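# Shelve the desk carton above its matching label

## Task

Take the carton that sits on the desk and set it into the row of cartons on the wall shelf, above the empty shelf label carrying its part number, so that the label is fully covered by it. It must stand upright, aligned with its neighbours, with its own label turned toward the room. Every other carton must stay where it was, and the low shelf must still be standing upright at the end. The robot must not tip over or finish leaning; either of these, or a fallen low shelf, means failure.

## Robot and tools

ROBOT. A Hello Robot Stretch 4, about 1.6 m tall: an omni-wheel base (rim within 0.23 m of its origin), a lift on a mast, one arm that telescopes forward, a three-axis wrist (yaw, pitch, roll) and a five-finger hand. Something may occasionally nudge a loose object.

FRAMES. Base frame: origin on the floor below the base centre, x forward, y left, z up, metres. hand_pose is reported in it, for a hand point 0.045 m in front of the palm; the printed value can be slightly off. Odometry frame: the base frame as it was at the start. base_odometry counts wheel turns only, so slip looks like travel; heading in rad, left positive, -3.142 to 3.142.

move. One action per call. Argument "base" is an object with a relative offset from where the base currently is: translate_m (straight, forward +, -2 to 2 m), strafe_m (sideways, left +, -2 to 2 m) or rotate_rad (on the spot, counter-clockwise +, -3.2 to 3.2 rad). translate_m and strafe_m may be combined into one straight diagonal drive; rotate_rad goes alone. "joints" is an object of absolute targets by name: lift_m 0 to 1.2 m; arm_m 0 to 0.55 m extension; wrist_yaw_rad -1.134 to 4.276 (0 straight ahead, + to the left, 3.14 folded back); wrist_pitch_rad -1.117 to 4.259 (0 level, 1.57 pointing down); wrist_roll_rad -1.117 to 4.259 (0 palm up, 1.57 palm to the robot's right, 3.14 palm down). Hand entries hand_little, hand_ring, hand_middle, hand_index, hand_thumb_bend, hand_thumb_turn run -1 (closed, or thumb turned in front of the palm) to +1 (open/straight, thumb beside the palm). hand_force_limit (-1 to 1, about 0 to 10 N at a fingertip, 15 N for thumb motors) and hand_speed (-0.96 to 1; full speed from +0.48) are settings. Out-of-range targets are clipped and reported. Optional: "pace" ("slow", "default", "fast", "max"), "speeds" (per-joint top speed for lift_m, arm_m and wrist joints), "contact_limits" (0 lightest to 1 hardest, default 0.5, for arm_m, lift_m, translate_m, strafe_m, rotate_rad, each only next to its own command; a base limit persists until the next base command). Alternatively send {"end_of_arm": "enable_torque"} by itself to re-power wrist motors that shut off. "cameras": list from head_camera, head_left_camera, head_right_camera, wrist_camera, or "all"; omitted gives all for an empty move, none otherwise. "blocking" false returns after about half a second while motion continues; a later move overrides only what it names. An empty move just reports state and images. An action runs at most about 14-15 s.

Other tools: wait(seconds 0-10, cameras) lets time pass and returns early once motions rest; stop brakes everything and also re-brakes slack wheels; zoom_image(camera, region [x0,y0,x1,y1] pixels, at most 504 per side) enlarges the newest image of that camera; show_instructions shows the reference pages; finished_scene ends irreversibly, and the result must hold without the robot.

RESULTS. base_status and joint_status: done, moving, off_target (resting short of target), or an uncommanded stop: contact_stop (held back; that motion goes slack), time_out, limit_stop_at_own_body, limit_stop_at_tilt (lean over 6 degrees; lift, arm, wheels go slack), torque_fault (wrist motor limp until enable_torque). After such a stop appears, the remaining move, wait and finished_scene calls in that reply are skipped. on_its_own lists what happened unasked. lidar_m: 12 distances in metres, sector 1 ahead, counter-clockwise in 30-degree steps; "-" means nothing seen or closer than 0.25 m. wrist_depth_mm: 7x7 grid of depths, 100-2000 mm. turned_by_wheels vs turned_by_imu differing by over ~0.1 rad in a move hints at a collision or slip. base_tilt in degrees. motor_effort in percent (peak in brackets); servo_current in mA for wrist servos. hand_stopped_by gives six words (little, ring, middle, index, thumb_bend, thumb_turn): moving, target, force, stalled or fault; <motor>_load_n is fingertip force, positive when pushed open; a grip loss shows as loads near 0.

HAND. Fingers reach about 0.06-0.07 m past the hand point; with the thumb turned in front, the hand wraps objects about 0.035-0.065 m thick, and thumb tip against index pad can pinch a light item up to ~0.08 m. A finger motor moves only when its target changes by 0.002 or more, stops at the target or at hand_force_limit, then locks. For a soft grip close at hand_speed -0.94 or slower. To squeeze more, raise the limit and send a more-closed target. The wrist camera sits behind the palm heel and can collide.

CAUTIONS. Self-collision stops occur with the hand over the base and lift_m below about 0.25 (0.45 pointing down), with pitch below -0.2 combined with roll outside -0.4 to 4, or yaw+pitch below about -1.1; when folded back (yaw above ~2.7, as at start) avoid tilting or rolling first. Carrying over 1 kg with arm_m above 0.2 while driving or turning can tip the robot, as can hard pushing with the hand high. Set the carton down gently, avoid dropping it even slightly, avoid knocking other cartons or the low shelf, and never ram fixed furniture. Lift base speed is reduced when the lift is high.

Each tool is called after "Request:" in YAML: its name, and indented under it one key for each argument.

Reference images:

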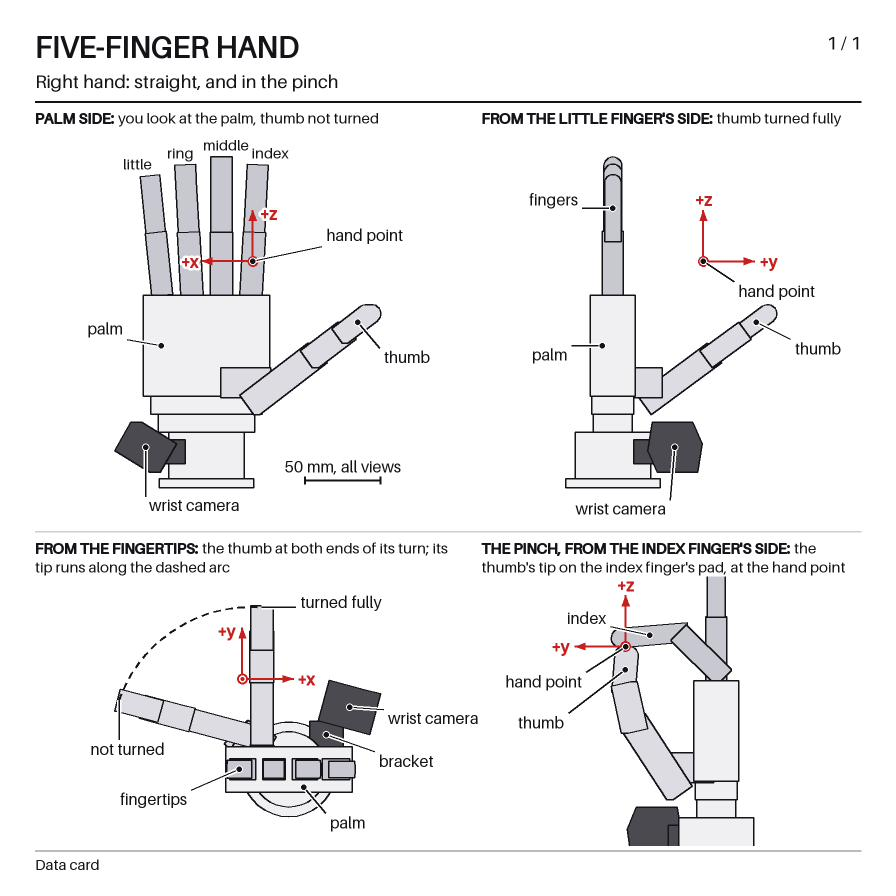

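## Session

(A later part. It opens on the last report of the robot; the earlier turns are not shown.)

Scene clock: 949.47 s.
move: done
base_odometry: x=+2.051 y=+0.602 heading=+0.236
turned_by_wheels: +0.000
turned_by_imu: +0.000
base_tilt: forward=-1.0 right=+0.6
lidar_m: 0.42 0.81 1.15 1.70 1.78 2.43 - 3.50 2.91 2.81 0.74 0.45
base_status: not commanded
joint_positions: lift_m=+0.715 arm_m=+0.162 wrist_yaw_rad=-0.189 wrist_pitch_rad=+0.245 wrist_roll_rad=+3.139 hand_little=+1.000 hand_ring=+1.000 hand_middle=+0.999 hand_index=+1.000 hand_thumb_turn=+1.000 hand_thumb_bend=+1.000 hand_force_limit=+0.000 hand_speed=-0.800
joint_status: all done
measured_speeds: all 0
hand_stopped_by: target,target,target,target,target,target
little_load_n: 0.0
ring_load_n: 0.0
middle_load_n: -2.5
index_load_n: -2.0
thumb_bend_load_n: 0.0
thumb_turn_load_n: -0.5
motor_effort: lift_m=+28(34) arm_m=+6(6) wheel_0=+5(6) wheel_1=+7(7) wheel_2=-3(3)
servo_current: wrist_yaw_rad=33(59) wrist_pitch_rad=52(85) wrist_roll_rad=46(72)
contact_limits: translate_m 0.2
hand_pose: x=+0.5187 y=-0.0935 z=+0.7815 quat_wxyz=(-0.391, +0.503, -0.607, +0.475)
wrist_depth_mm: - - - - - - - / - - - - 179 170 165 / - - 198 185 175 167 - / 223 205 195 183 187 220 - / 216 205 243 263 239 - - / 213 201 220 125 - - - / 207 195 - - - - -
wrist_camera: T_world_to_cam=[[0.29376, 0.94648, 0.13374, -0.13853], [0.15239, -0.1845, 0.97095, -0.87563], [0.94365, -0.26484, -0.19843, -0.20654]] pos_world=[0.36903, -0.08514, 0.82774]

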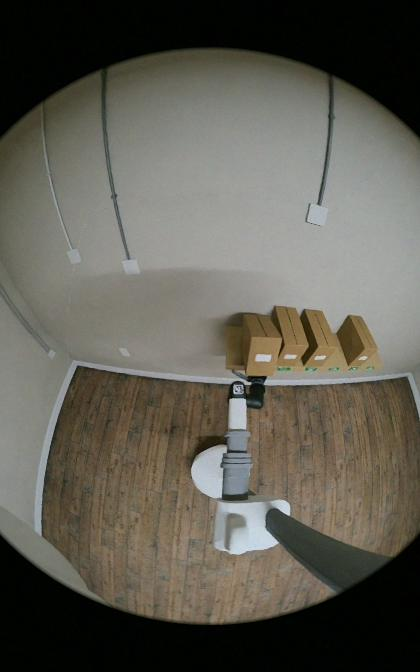

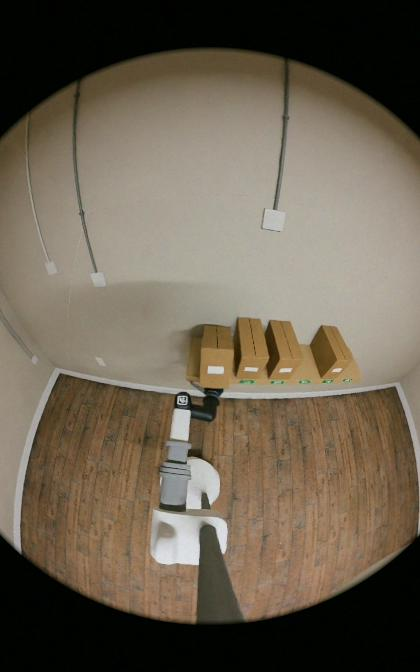

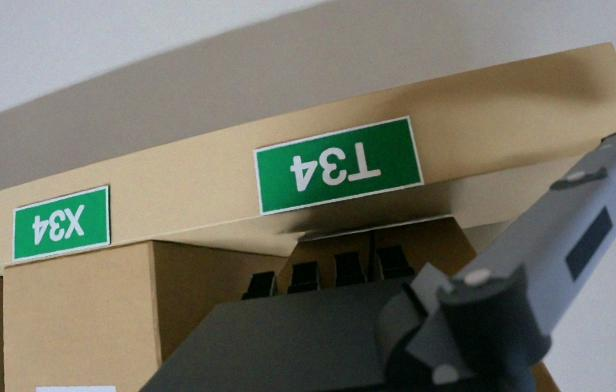

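Request:
move:
  joints: {"lift_m": 0.727, "wrist_pitch_rad": 0.285}
  speeds: {"wrist_pitch_rad": 0.06, "lift_m": 0.02}
  cameras: ["head_left_camera", "head_right_camera", "wrist_camera"]

Request:
zoom_image:
  camera: "head_left_camera"
  region: [210, 280, 370, 420]

Request:
zoom_image:
  camera: "wrist_camera"
  region: [220, 100, 520, 300]

Scene clock: 953.73 s.
move: done
base_odometry: x=+2.051 y=+0.602 heading=+0.236
turned_by_wheels: +0.000
turned_by_imu: +0.000
base_tilt: forward=-1.2 right=+0.6
lidar_m: 0.44 0.82 1.14 1.70 1.80 2.40 - 3.48 2.92 2.81 0.75 0.47
base_status: not commanded
joint_positions: lift_m=+0.727 arm_m=+0.162 wrist_yaw_rad=-0.189 wrist_pitch_rad=+0.291 wrist_roll_rad=+3.139 hand_little=+1.000 hand_ring=+1.000 hand_middle=+1.000 hand_index=+1.000 hand_thumb_turn=+1.000 hand_thumb_bend=+1.000 hand_force_limit=+0.000 hand_speed=-0.800
joint_status: all done
measured_speeds: all 0
hand_stopped_by: target,target,target,target,target,target
little_load_n: -0.5
ring_load_n: 0.0
middle_load_n: -0.5
index_load_n: -0.5
thumb_bend_load_n: 0.0
thumb_turn_load_n: 0.0
motor_effort: lift_m=+27(31) arm_m=+6(6) wheel_0=+5(6) wheel_1=+7(7) wheel_2=-3(3)
servo_current: wrist_yaw_rad=33(59) wrist_pitch_rad=13(52) wrist_roll_rad=46(65)
contact_limits: translate_m 0.2
hand_pose: x=+0.5134 y=-0.0924 z=+0.7834 quat_wxyz=(-0.380, +0.512, -0.618, +0.461)
wrist_depth_mm: - - - - - - - / - - - - 185 176 170 / - - 205 192 180 171 166 / 229 211 199 189 200 228 - / 221 209 248 266 241 231 - / 216 204 220 125 - - - / 209 197 - - - - -
wrist_camera: T_world_to_cam=[[0.29966, 0.94535, 0.12849, -0.13721], [0.19635, -0.19291, 0.96137, -0.89236], [0.93362, -0.26286, -0.24343, -0.16024]] pos_world=[0.36594, -0.08456, 0.83651]

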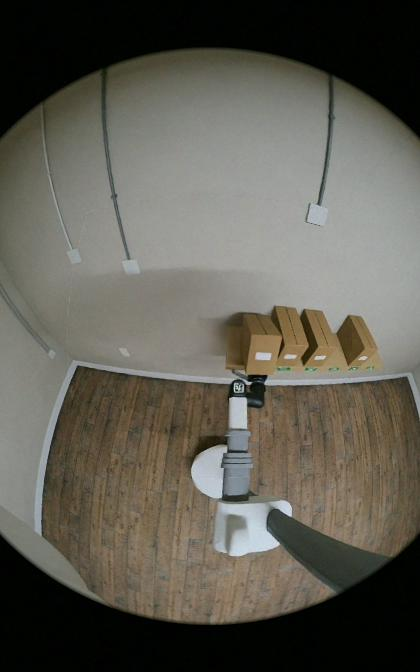

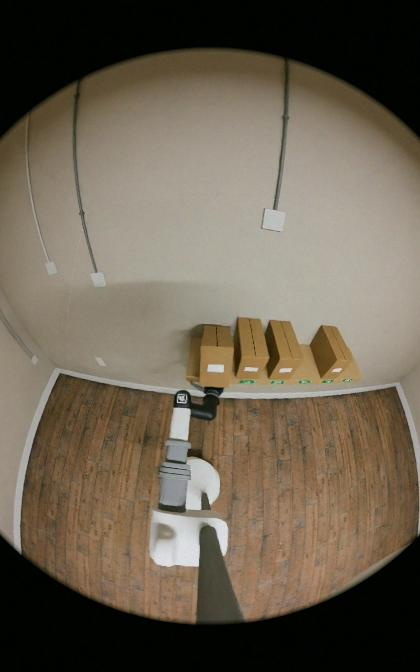

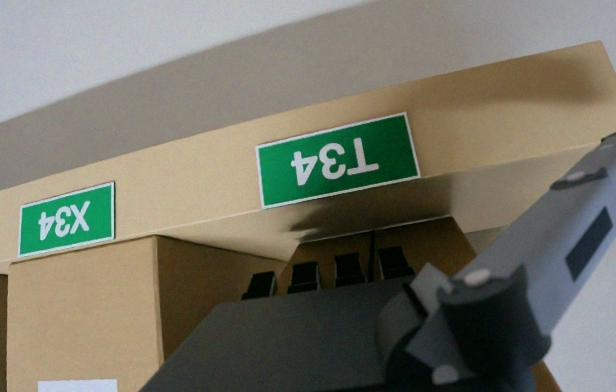

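Scaled by 3.150 from the camera's image (finer frame: 600x960).

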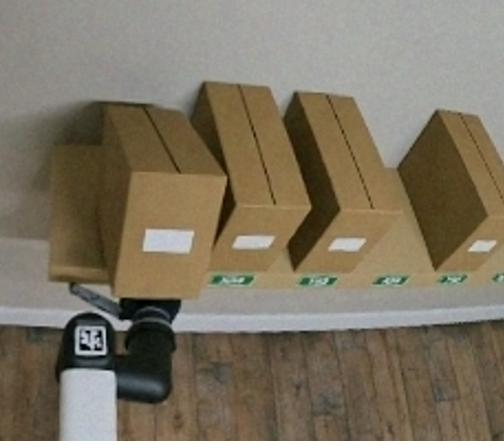

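Scaled by 1.680.

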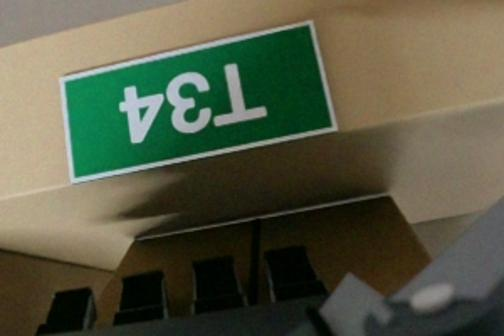

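Request:
move:
  joints: {"lift_m": 0.7495, "wrist_pitch_rad": 0.37, "hand_thumb_bend": -0.7}
  speeds: {"wrist_pitch_rad": 0.06, "lift_m": 0.017}
  cameras: ["head_left_camera", "head_right_camera", "wrist_camera"]

Request:
zoom_image:
  camera: "head_left_camera"
  region: [210, 280, 370, 420]

Request:
zoom_image:
  camera: "head_right_camera"
  region: [170, 280, 330, 420]

Scene clock: 976.47 s.
move: done
base_odometry: x=+2.051 y=+0.602 heading=+0.236
turned_by_wheels: +0.000
turned_by_imu: +0.000
base_tilt: forward=-1.1 right=+0.7
lidar_m: 0.45 0.81 1.12 1.71 1.79 2.42 - 3.50 2.92 2.81 0.74 0.47
base_status: not commanded
joint_positions: lift_m=+0.749 arm_m=+0.162 wrist_yaw_rad=-0.189 wrist_pitch_rad=+0.376 wrist_roll_rad=+3.139 hand_little=+1.000 hand_ring=+1.000 hand_middle=+1.000 hand_index=+1.000 hand_thumb_turn=+1.000 hand_thumb_bend=-0.700 hand_force_limit=+0.000 hand_speed=-0.800
joint_status: all done
measured_speeds: all 0
hand_stopped_by: target,target,target,target,target,target
little_load_n: 0.0
ring_load_n: -0.5
middle_load_n: 0.0
index_load_n: -0.5
thumb_bend_load_n: 0.0
thumb_turn_load_n: 0.0
motor_effort: lift_m=+26(33) arm_m=+6(6) wheel_0=+6(6) wheel_1=+7(7) wheel_2=-3(3)
servo_current: wrist_yaw_rad=39(85) wrist_pitch_rad=65(65) wrist_roll_rad=39(65)
contact_limits: translate_m 0.2
hand_pose: x=+0.5026 y=-0.0904 z=+0.7900 quat_wxyz=(-0.358, +0.528, -0.637, +0.434)
wrist_depth_mm: - - - - - - - / - - - - 200 190 183 / - - 223 206 195 183 177 / 249 230 213 204 204 204 - / 238 221 250 270 165 - - / 229 212 220 125 - - - / 218 204 - - - - -
wrist_camera: T_world_to_cam=[[0.30992, 0.94338, 0.11829, -0.13411], [0.27503, -0.20805, 0.93866, -0.91919], [0.91012, -0.25837, -0.32393, -0.07224]] pos_world=[0.36011, -0.08339, 0.85527]

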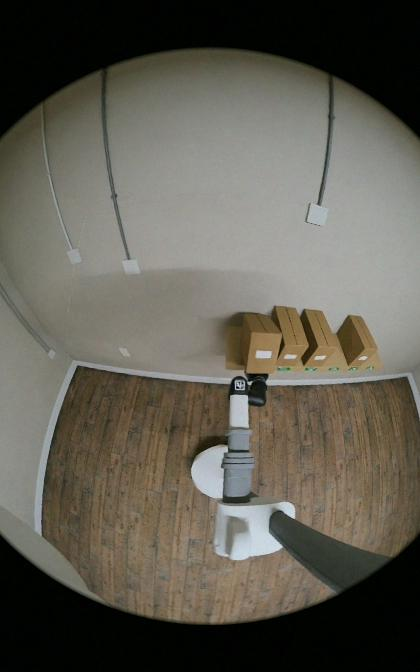

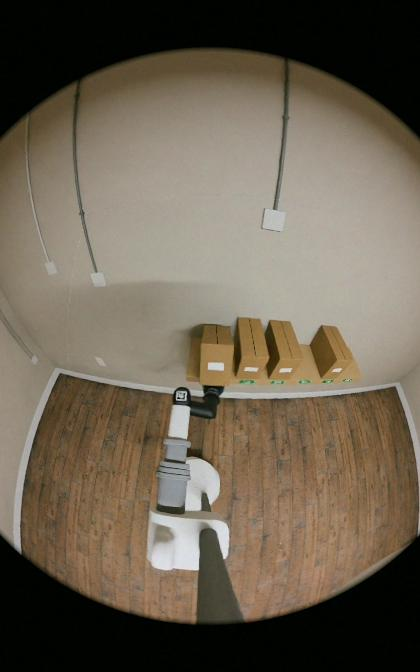

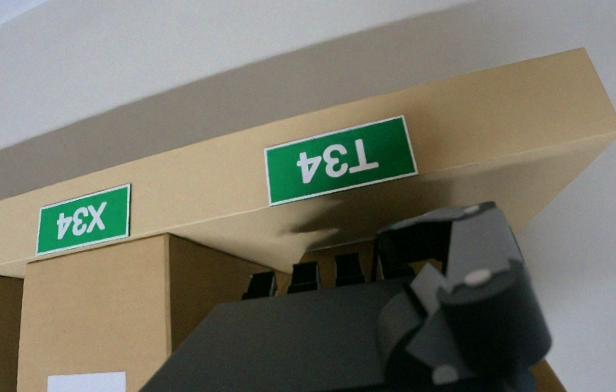

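Scaled by 3.150 from the camera's image (finer frame: 600x960).

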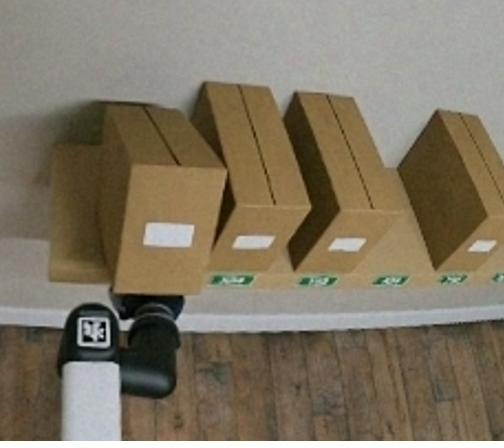

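Scaled by 3.150 from the camera's image (finer frame: 600x960).

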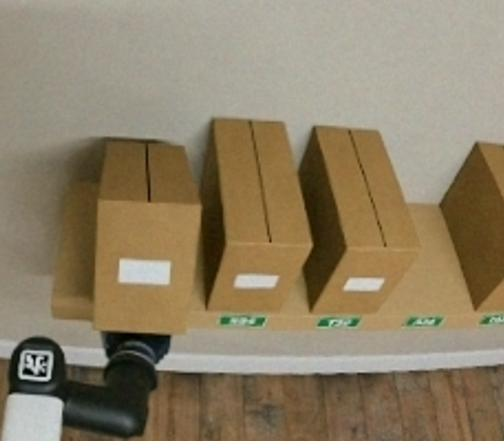

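Request:
move:
  base: {"translate_m": 0.03}
  pace: "slow"
  contact_limits: {"translate_m": 0.2}
  cameras: ["head_left_camera", "head_right_camera", "wrist_camera"]

Request:
zoom_image:
  camera: "head_right_camera"
  region: [170, 280, 330, 420]

Scene clock: 983.10 s.
move: done
base_odometry: x=+2.079 y=+0.609 heading=+0.236
turned_by_wheels: +0.001
turned_by_imu: +0.000
base_tilt: forward=-1.1 right=+0.7
lidar_m: 0.45 0.77 1.08 1.70 1.78 2.40 - 3.50 2.92 2.82 0.70 0.46
base_status: done
joint_positions: lift_m=+0.749 arm_m=+0.162 wrist_yaw_rad=-0.189 wrist_pitch_rad=+0.376 wrist_roll_rad=+3.139 hand_little=+1.000 hand_ring=+1.000 hand_middle=+1.000 hand_index=+1.000 hand_thumb_turn=+1.000 hand_thumb_bend=-0.700 hand_force_limit=+0.000 hand_speed=-0.800
joint_status: not commanded
measured_speeds: all 0
hand_stopped_by: target,target,target,target,target,target
little_load_n: 0.0
ring_load_n: 0.0
middle_load_n: 0.0
index_load_n: 0.0
thumb_bend_load_n: 0.0
thumb_turn_load_n: 0.0
motor_effort: lift_m=+26(26) arm_m=+6(6) wheel_0=+6(11) wheel_1=+7(10) wheel_2=-5(10)
servo_current: wrist_yaw_rad=59(65) wrist_pitch_rad=13(52) wrist_roll_rad=33(59)
contact_limits: translate_m 0.2
hand_pose: x=+0.5026 y=-0.0904 z=+0.7900 quat_wxyz=(-0.358, +0.528, -0.637, +0.434)
wrist_depth_mm: - - - - - 166 - / - - - 186 173 161 154 / - 209 195 179 166 161 175 / - 200 191 201 204 205 233 / 214 200 239 273 165 - - / 204 190 210 125 - - - / 196 180 - - - - -
wrist_camera: T_world_to_cam=[[0.30992, 0.94338, 0.11829, -0.13411], [0.27503, -0.20805, 0.93866, -0.91919], [0.91012, -0.25837, -0.32393, -0.07224]] pos_world=[0.36011, -0.08339, 0.85527]

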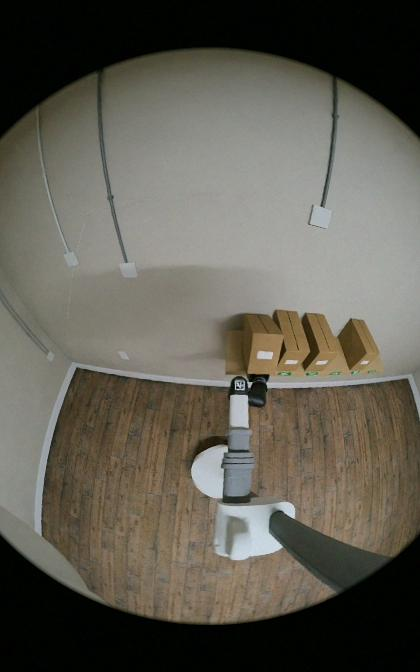

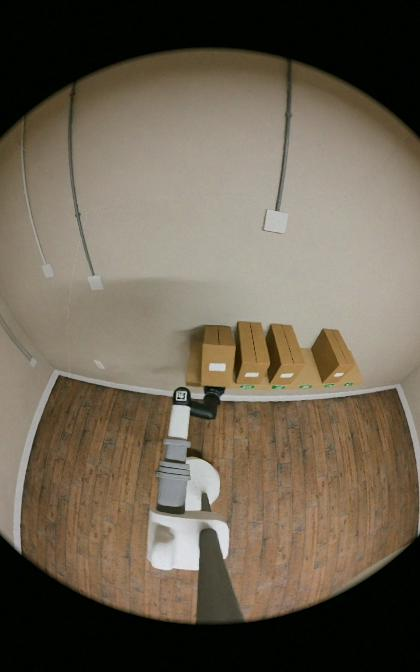

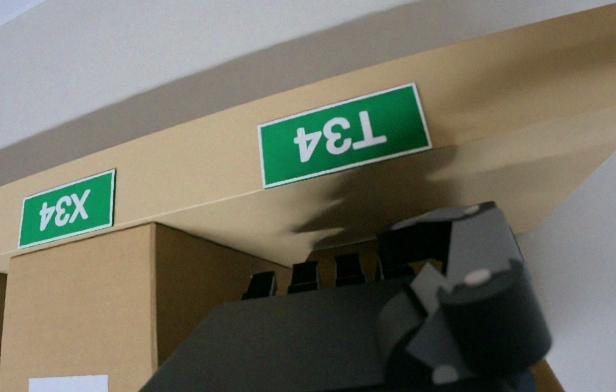

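Scaled by 3.150 from the camera's image (finer frame: 600x960).

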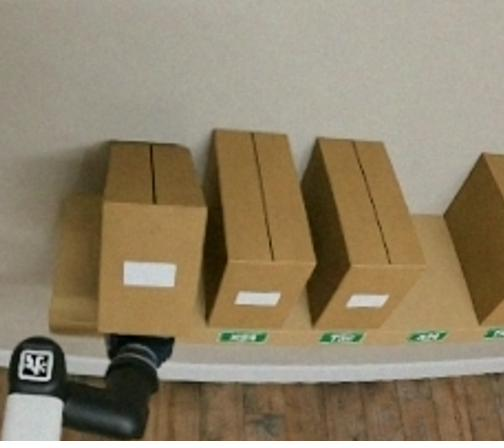

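Request:
move:
  base: {"translate_m": 0.03, "strafe_m": 0.005}
  pace: "slow"
  contact_limits: {"translate_m": 0.2}
  cameras: ["head_left_camera", "head_right_camera", "wrist_camera"]

Request:
zoom_image:
  camera: "head_right_camera"
  region: [170, 280, 330, 420]

Request:
zoom_image:
  camera: "head_left_camera"
  region: [210, 280, 370, 420]

Scene clock: 988.30 s.
move: done
base_odometry: x=+2.107 y=+0.621 heading=+0.237
turned_by_wheels: +0.001
turned_by_imu: +0.001
base_tilt: forward=-1.1 right=+0.8
lidar_m: 0.46 0.76 1.05 1.70 1.79 2.41 - 3.50 2.92 2.70 0.67 0.46
base_status: done
joint_positions: lift_m=+0.749 arm_m=+0.162 wrist_yaw_rad=-0.189 wrist_pitch_rad=+0.376 wrist_roll_rad=+3.139 hand_little=+1.000 hand_ring=+1.000 hand_middle=+1.000 hand_index=+1.000 hand_thumb_turn=+1.000 hand_thumb_bend=-0.700 hand_force_limit=+0.000 hand_speed=-0.800
joint_status: not commanded
measured_speeds: all 0
hand_stopped_by: target,target,target,target,target,target
little_load_n: 0.0
ring_load_n: 0.0
middle_load_n: 0.0
index_load_n: -0.5
thumb_bend_load_n: 0.0
thumb_turn_load_n: 0.0
motor_effort: lift_m=+26(27) arm_m=+6(6) wheel_0=+6(12) wheel_1=+8(11) wheel_2=-6(10)
servo_current: wrist_yaw_rad=46(59) wrist_pitch_rad=33(52) wrist_roll_rad=46(52)
contact_limits: translate_m 0.2
hand_pose: x=+0.5026 y=-0.0904 z=+0.7900 quat_wxyz=(-0.358, +0.528, -0.637, +0.434)
wrist_depth_mm: - - - 157 147 138 - / - - 167 152 140 132 - / 191 175 159 148 146 156 175 / 178 172 180 195 202 204 232 / 176 185 248 267 166 - - / 167 172 214 125 - - - / 158 167 - - - - -
wrist_camera: T_world_to_cam=[[0.30995, 0.94337, 0.11821, -0.13405], [0.27524, -0.20805, 0.93859, -0.91922], [0.91004, -0.25838, -0.32414, -0.07203]] pos_world=[0.36011, -0.08339, 0.85527]

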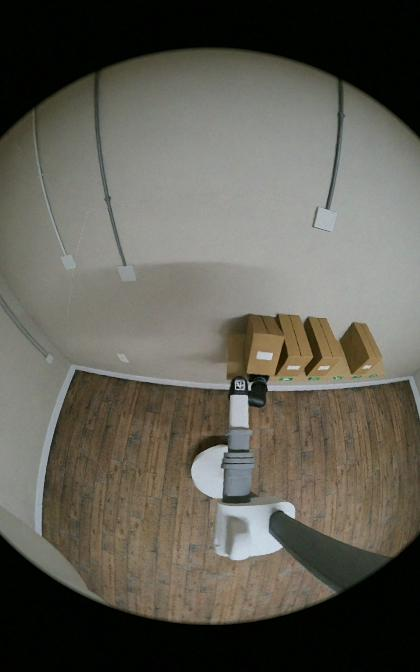

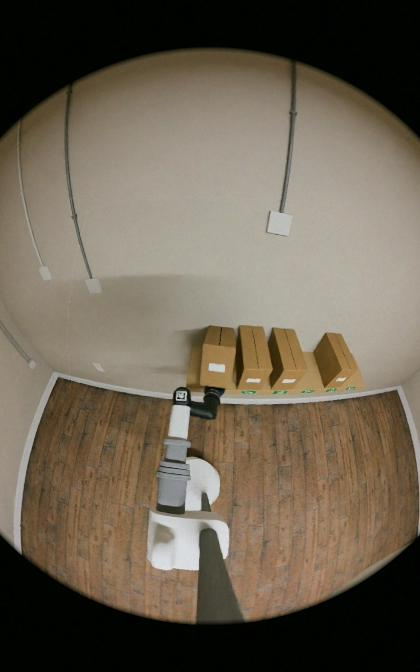

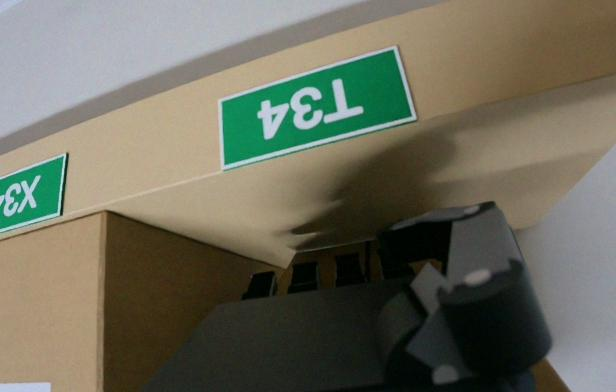

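Scaled by 3.150 from the camera's image (finer frame: 600x960).

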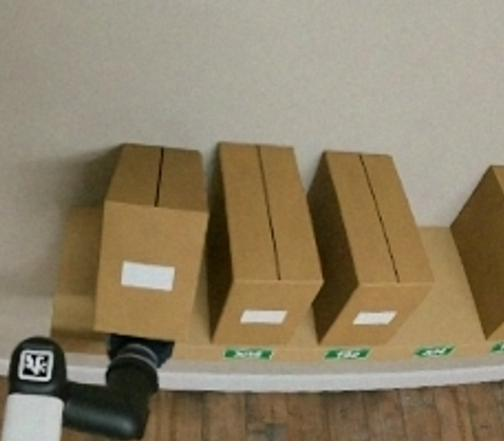

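Scaled by 3.150 from the camera's image (finer frame: 600x960).

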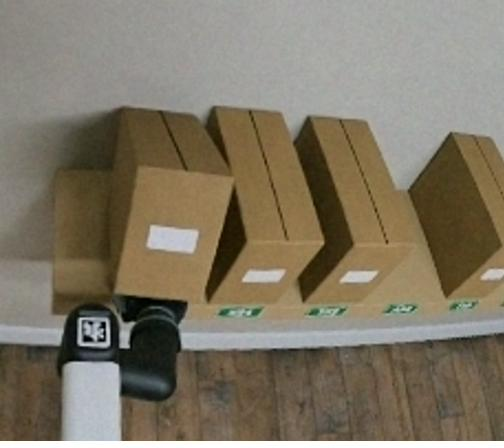

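Request:
move:
  joints: {"arm_m": 0.132}
  speeds: {"arm_m": 0.03}
  cameras: ["head_left_camera", "head_right_camera", "wrist_camera"]

Request:
zoom_image:
  camera: "head_right_camera"
  region: [170, 280, 330, 420]

Request:
zoom_image:
  camera: "head_left_camera"
  region: [210, 280, 370, 420]

Scene clock: 1003.47 s.
move: done
base_odometry: x=+2.107 y=+0.621 heading=+0.237
turned_by_wheels: +0.000
turned_by_imu: +0.000
base_tilt: forward=-1.0 right=+0.6
lidar_m: 0.46 0.75 1.05 1.70 1.79 2.40 - 3.49 2.93 2.70 0.66 0.45
base_status: not commanded
joint_positions: lift_m=+0.749 arm_m=+0.132 wrist_yaw_rad=-0.189 wrist_pitch_rad=+0.376 wrist_roll_rad=+3.139 hand_little=+1.000 hand_ring=+1.000 hand_middle=+1.000 hand_index=+1.000 hand_thumb_turn=+1.000 hand_thumb_bend=-0.700 hand_force_limit=+0.000 hand_speed=-0.800
joint_status: all done
measured_speeds: all 0
hand_stopped_by: target,target,target,target,target,target
little_load_n: 0.0
ring_load_n: 0.0
middle_load_n: 0.0
index_load_n: 0.0
thumb_bend_load_n: 0.0
thumb_turn_load_n: 0.0
motor_effort: lift_m=+26(26) arm_m=-7(10) wheel_0=+6(7) wheel_1=+8(8) wheel_2=-5(6)
servo_current: wrist_yaw_rad=39(78) wrist_pitch_rad=39(65) wrist_roll_rad=46(65)
contact_limits: translate_m 0.2
hand_pose: x=+0.4730 y=-0.0904 z=+0.7900 quat_wxyz=(-0.358, +0.528, -0.637, +0.434)
wrist_depth_mm: - - - - - 166 - / - - - 185 173 160 154 / - 209 194 179 165 160 176 / - 200 190 202 204 206 235 / 213 200 250 281 165 - - / 204 192 216 125 - - - / 195 182 - - - - -
wrist_camera: T_world_to_cam=[[0.30995, 0.94337, 0.11821, -0.12488], [0.27524, -0.20805, 0.93859, -0.91107], [0.91004, -0.25838, -0.32414, -0.0451]] pos_world=[0.33051, -0.08339, 0.85527]

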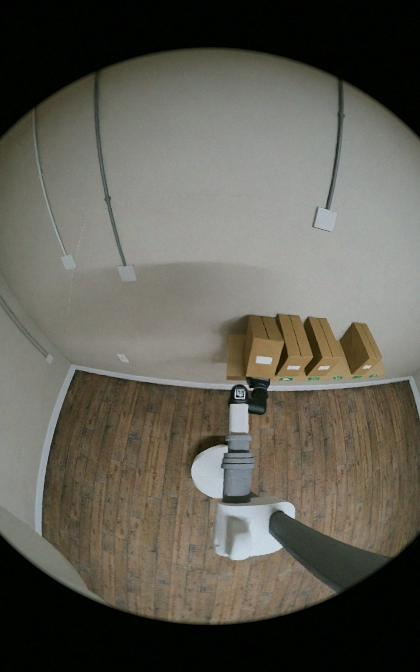

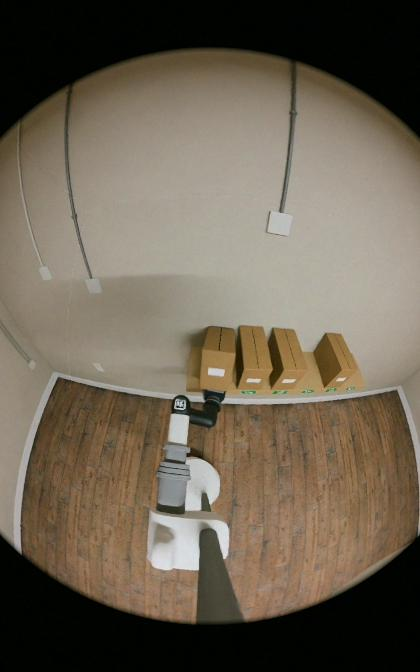

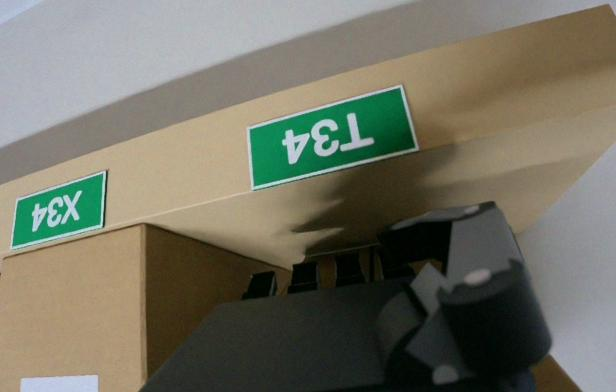

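Scaled by 3.150 from the camera's image (finer frame: 600x960).

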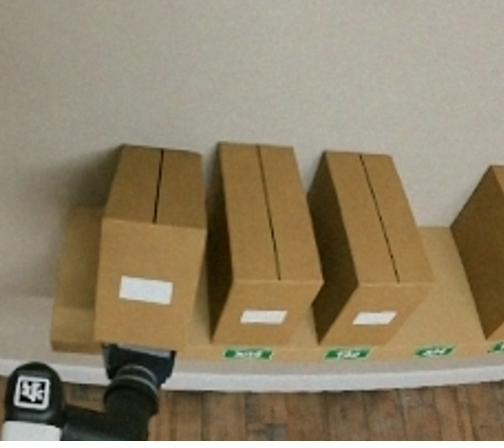

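Scaled by 3.150 from the camera's image (finer frame: 600x960).

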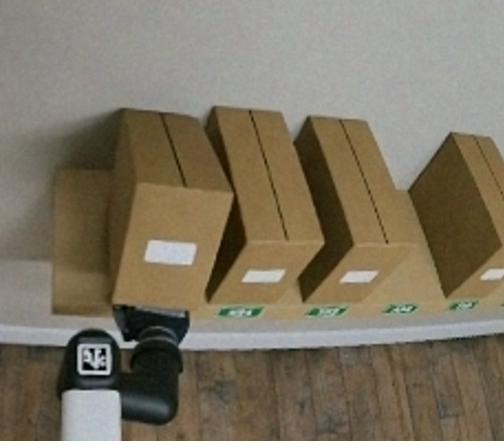

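Request:
move:
  joints: {"arm_m": 0.102}
  speeds: {"arm_m": 0.03}
  cameras: ["head_left_camera", "head_right_camera", "wrist_camera"]

Request:
zoom_image:
  camera: "head_right_camera"
  region: [170, 280, 330, 420]

Request:
zoom_image:
  camera: "head_left_camera"
  region: [210, 280, 370, 420]

Scene clock: 1007.70 s.
move: done
base_odometry: x=+2.107 y=+0.621 heading=+0.237
turned_by_wheels: +0.000
turned_by_imu: +0.000
base_tilt: forward=-1.2 right=+0.7
lidar_m: 0.44 0.75 1.05 1.70 1.77 2.41 - 3.52 2.93 2.69 0.66 0.44
base_status: not commanded
joint_positions: lift_m=+0.749 arm_m=+0.102 wrist_yaw_rad=-0.189 wrist_pitch_rad=+0.376 wrist_roll_rad=+3.139 hand_little=+1.000 hand_ring=+1.000 hand_middle=+1.000 hand_index=+1.000 hand_thumb_turn=+1.000 hand_thumb_bend=-0.700 hand_force_limit=+0.000 hand_speed=-0.800
joint_status: all done
measured_speeds: all 0
hand_stopped_by: target,target,target,target,target,target
little_load_n: 0.0
ring_load_n: 0.0
middle_load_n: 0.0
index_load_n: 0.0
thumb_bend_load_n: 0.0
thumb_turn_load_n: -0.5
motor_effort: lift_m=+26(27) arm_m=-7(9) wheel_0=+6(6) wheel_1=+8(8) wheel_2=-5(6)
servo_current: wrist_yaw_rad=52(72) wrist_pitch_rad=33(52) wrist_roll_rad=33(59)
contact_limits: translate_m 0.2
hand_pose: x=+0.4430 y=-0.0904 z=+0.7900 quat_wxyz=(-0.358, +0.528, -0.637, +0.434)
wrist_depth_mm: - - - - - - - / - - - - 202 191 183 / - - 224 211 196 185 179 / 260 236 220 211 209 209 - / 251 228 253 287 162 - - / 239 219 219 125 - - - / 228 211 - - - - -
wrist_camera: T_world_to_cam=[[0.30995, 0.94337, 0.11821, -0.11558], [0.27524, -0.20805, 0.93859, -0.90281], [0.91004, -0.25838, -0.32414, -0.0178]] pos_world=[0.30051, -0.08339, 0.85527]

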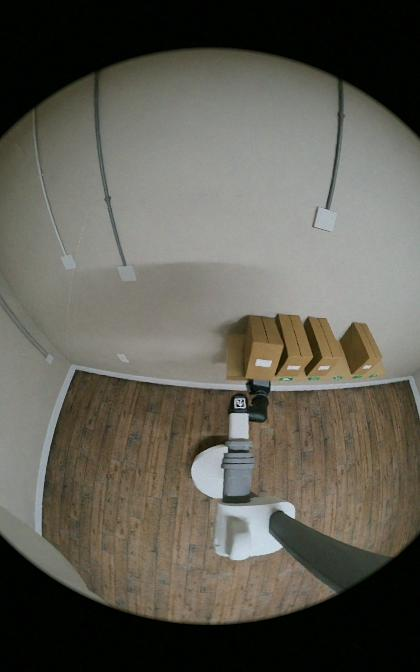

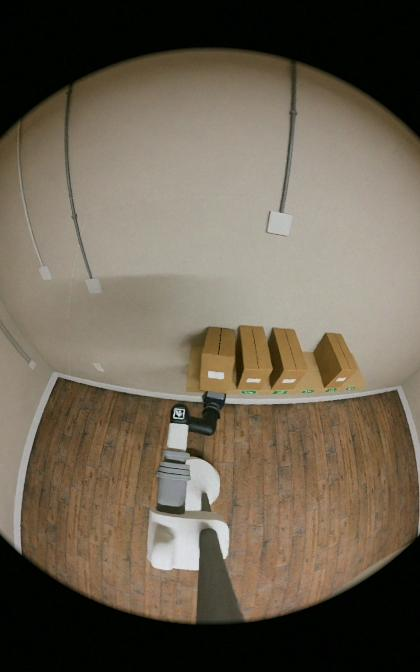

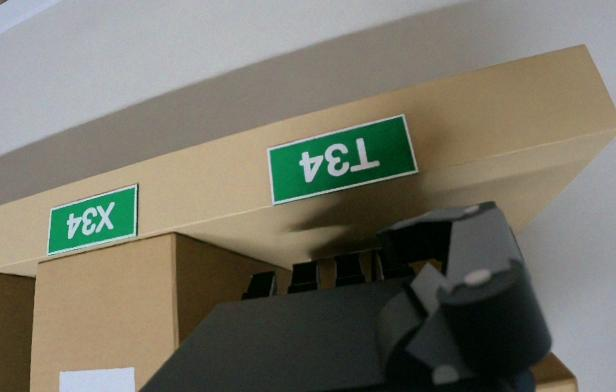

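Scaled by 3.150 from the camera's image (finer frame: 600x960).

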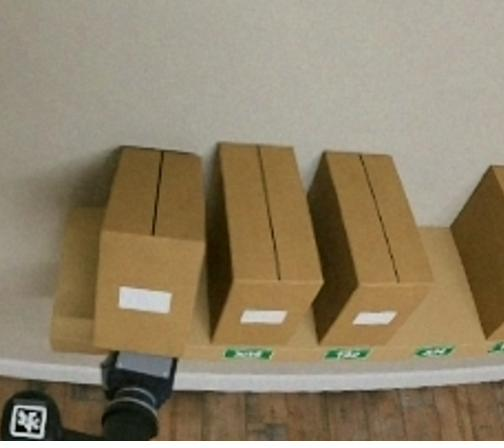

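Scaled by 3.150 from the camera's image (finer frame: 600x960).

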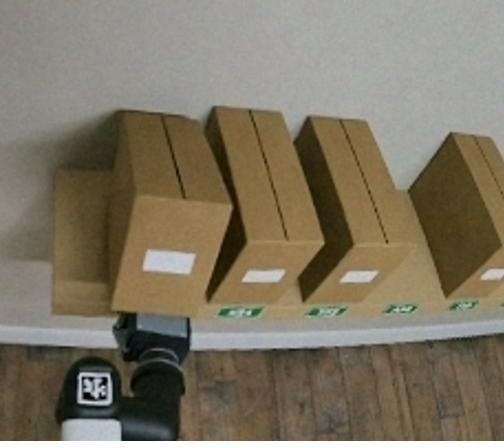

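Request:
move:
  joints: {"arm_m": 0.056}
  speeds: {"arm_m": 0.03}
  cameras: ["head_left_camera", "head_right_camera", "wrist_camera"]

Request:
zoom_image:
  camera: "head_right_camera"
  region: [170, 280, 330, 420]

Request:
zoom_image:
  camera: "head_left_camera"
  region: [210, 280, 370, 420]

Scene clock: 1012.67 s.
move: done
base_odometry: x=+2.107 y=+0.621 heading=+0.237
turned_by_wheels: +0.000
turned_by_imu: +0.000
base_tilt: forward=-1.1 right=+0.5
lidar_m: 0.41 0.75 1.05 1.70 1.79 2.39 - 3.52 2.93 2.71 0.67 0.44
base_status: not commanded
joint_positions: lift_m=+0.749 arm_m=+0.056 wrist_yaw_rad=-0.189 wrist_pitch_rad=+0.378 wrist_roll_rad=+3.139 hand_little=+1.000 hand_ring=+1.000 hand_middle=+1.000 hand_index=+1.000 hand_thumb_turn=+1.000 hand_thumb_bend=-0.700 hand_force_limit=+0.000 hand_speed=-0.800
joint_status: all done
measured_speeds: all 0
hand_stopped_by: target,target,target,target,target,target
little_load_n: 0.0
ring_load_n: 0.0
middle_load_n: -0.5
index_load_n: -0.5
thumb_bend_load_n: 0.0
thumb_turn_load_n: 0.0
motor_effort: lift_m=+24(27) arm_m=-7(10) wheel_0=+5(6) wheel_1=+8(8) wheel_2=-5(6)
servo_current: wrist_yaw_rad=46(59) wrist_pitch_rad=39(59) wrist_roll_rad=33(65)
contact_limits: translate_m 0.2
hand_pose: x=+0.3968 y=-0.0903 z=+0.7898 quat_wxyz=(-0.357, +0.528, -0.637, +0.434)
wrist_depth_mm: - - - - - - - / - - - - - - - / - - - 258 243 229 218 / - 294 271 249 237 224 - / 303 281 268 282 162 - - / 307 271 255 125 - - - / 297 260 - - - - -
wrist_camera: T_world_to_cam=[[0.31014, 0.94334, 0.118, -0.10117], [0.2768, -0.20834, 0.93807, -0.89019], [0.90951, -0.25827, -0.32573, 0.02569]] pos_world=[0.25441, -0.08339, 0.85537]

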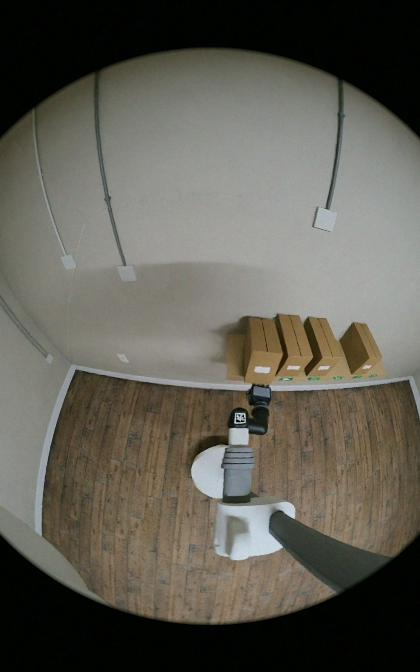

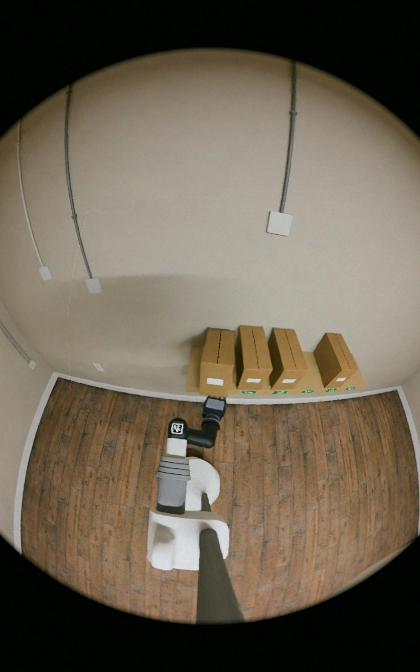

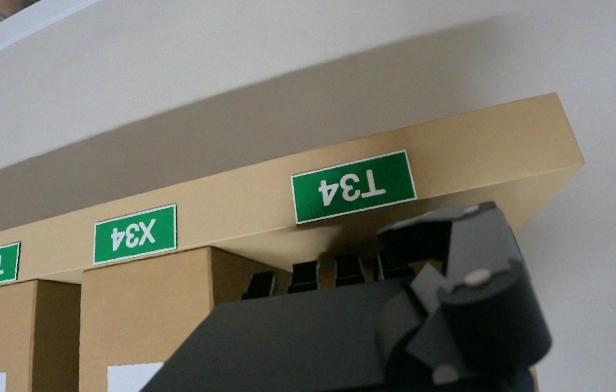

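Scaled by 3.150 from the camera's image (finer frame: 600x960).

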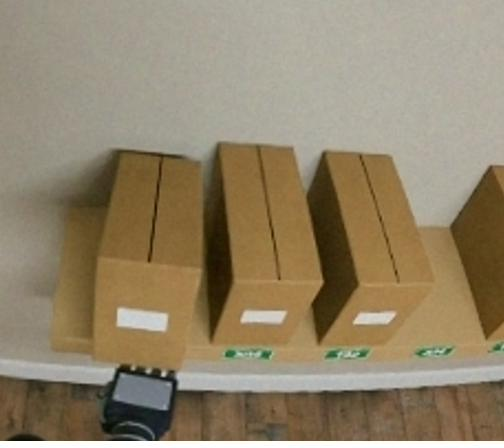

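Scaled by 3.150 from the camera's image (finer frame: 600x960).

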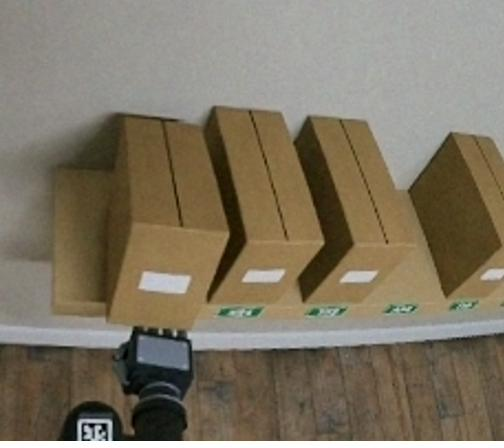

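Request:
move:
  joints: {"arm_m": 0.052}
  speeds: {"arm_m": 0.03}

Request:
move:
  joints: {"lift_m": 0.725}
  speeds: {"lift_m": 0.02}
  cameras: ["head_left_camera", "head_right_camera", "wrist_camera"]

Request:
zoom_image:
  camera: "head_right_camera"
  region: [170, 280, 330, 420]

Request:
zoom_image:
  camera: "head_left_camera"
  region: [210, 280, 370, 420]

Scene clock: 1020.47 s.
move: done
base_odometry: x=+2.107 y=+0.621 heading=+0.237
turned_by_wheels: +0.000
turned_by_imu: +0.000
base_tilt: forward=-1.0 right=+0.7
lidar_m: 0.41 0.73 1.05 1.68 1.80 2.42 - 3.50 2.92 2.71 0.67 0.43
base_status: not commanded
joint_positions: lift_m=+0.749 arm_m=+0.052 wrist_yaw_rad=-0.189 wrist_pitch_rad=+0.378 wrist_roll_rad=+3.139 hand_little=+1.000 hand_ring=+1.000 hand_middle=+1.000 hand_index=+1.000 hand_thumb_turn=+1.000 hand_thumb_bend=-0.700 hand_force_limit=+0.000 hand_speed=-0.800
joint_status: all done
measured_speeds: all 0
hand_stopped_by: target,target,target,target,target,target
little_load_n: 0.0
ring_load_n: -0.5
middle_load_n: 0.0
index_load_n: -1.0
thumb_bend_load_n: 0.5
thumb_turn_load_n: 0.0
motor_effort: lift_m=+24(24) arm_m=-7(9) wheel_0=+6(6) wheel_1=+7(8) wheel_2=-5(5)
servo_current: wrist_yaw_rad=46(72) wrist_pitch_rad=39(52) wrist_roll_rad=26(65)
contact_limits: translate_m 0.2
hand_pose: x=+0.3928 y=-0.0903 z=+0.7898 quat_wxyz=(-0.357, +0.528, -0.637, +0.434)
wrist_depth_mm: - - - - - - - / - - - - - - - / - - - - 246 233 222 / - 297 274 254 242 228 - / 306 287 271 283 162 - - / 324 276 257 125 - - - / 314 264 - - - - -
pictures: none

Scene clock: 1022.03 s.
move: done
base_odometry: x=+2.107 y=+0.621 heading=+0.237
turned_by_wheels: +0.000
turned_by_imu: +0.000
base_tilt: forward=-1.2 right=+0.7
lidar_m: 0.40 0.75 1.05 1.71 1.78 2.38 - 3.51 2.93 2.70 0.67 0.42
base_status: not commanded
joint_positions: lift_m=+0.725 arm_m=+0.052 wrist_yaw_rad=-0.189 wrist_pitch_rad=+0.378 wrist_roll_rad=+3.139 hand_little=+1.000 hand_ring=+1.000 hand_middle=+1.000 hand_index=+1.000 hand_thumb_turn=+1.000 hand_thumb_bend=-0.700 hand_force_limit=+0.000 hand_speed=-0.800
joint_status: all done
measured_speeds: all 0
hand_stopped_by: target,target,target,target,target,target
little_load_n: -0.5
ring_load_n: 0.0
middle_load_n: 0.0
index_load_n: -1.0
thumb_bend_load_n: 0.0
thumb_turn_load_n: 0.0
motor_effort: lift_m=+20(23) arm_m=-7(7) wheel_0=+6(6) wheel_1=+7(8) wheel_2=-5(5)
servo_current: wrist_yaw_rad=39(78) wrist_pitch_rad=33(65) wrist_roll_rad=39(59)
contact_limits: translate_m 0.2
hand_pose: x=+0.3928 y=-0.0903 z=+0.7656 quat_wxyz=(-0.357, +0.528, -0.637, +0.434)
wrist_depth_mm: - - - - - - - / - - - - - - - / - - - - - 229 221 / - - - 258 240 225 213 / 314 296 267 250 165 - - / 306 283 265 123 - - - / 303 273 - - - - -
wrist_camera: T_world_to_cam=[[0.31014, 0.94334, 0.118, -0.09707], [0.2768, -0.20834, 0.93807, -0.86638], [0.90951, -0.25827, -0.32573, 0.02144]] pos_world=[0.25041, -0.08339, 0.83117]

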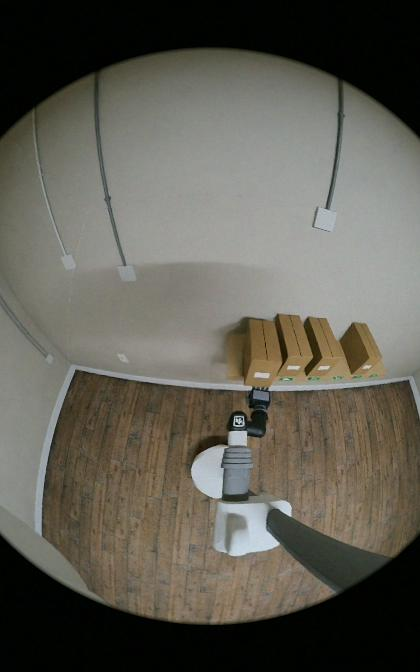

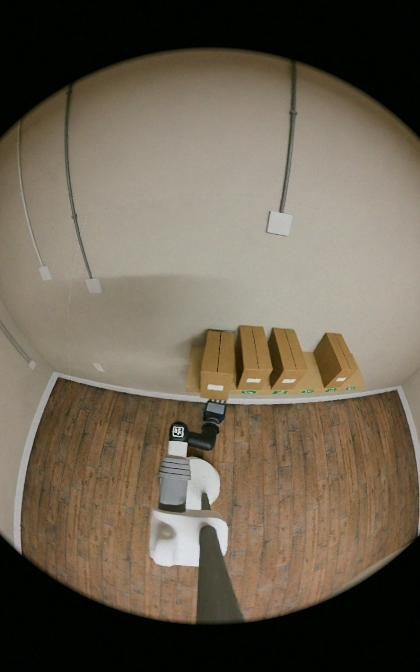

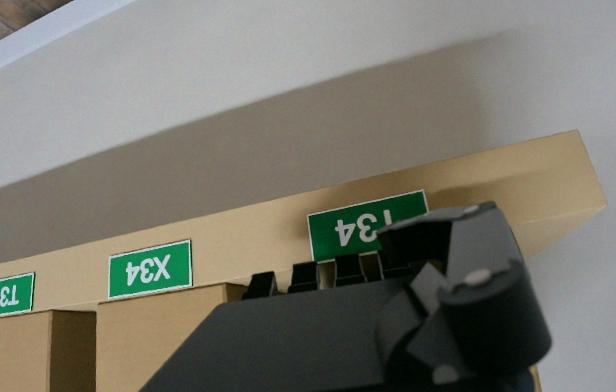

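Scaled by 3.150 from the camera's image (finer frame: 600x960).

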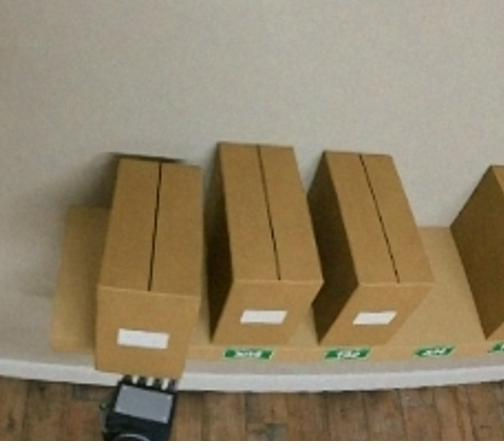

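Scaled by 3.150 from the camera's image (finer frame: 600x960).

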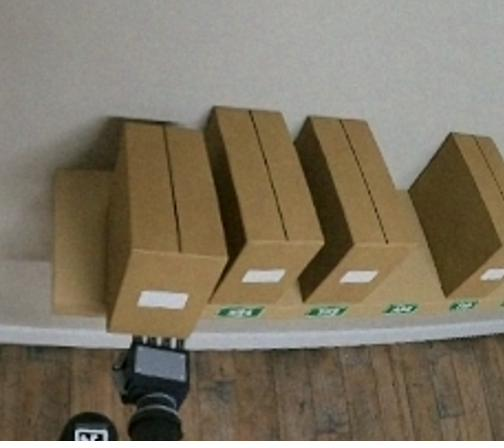

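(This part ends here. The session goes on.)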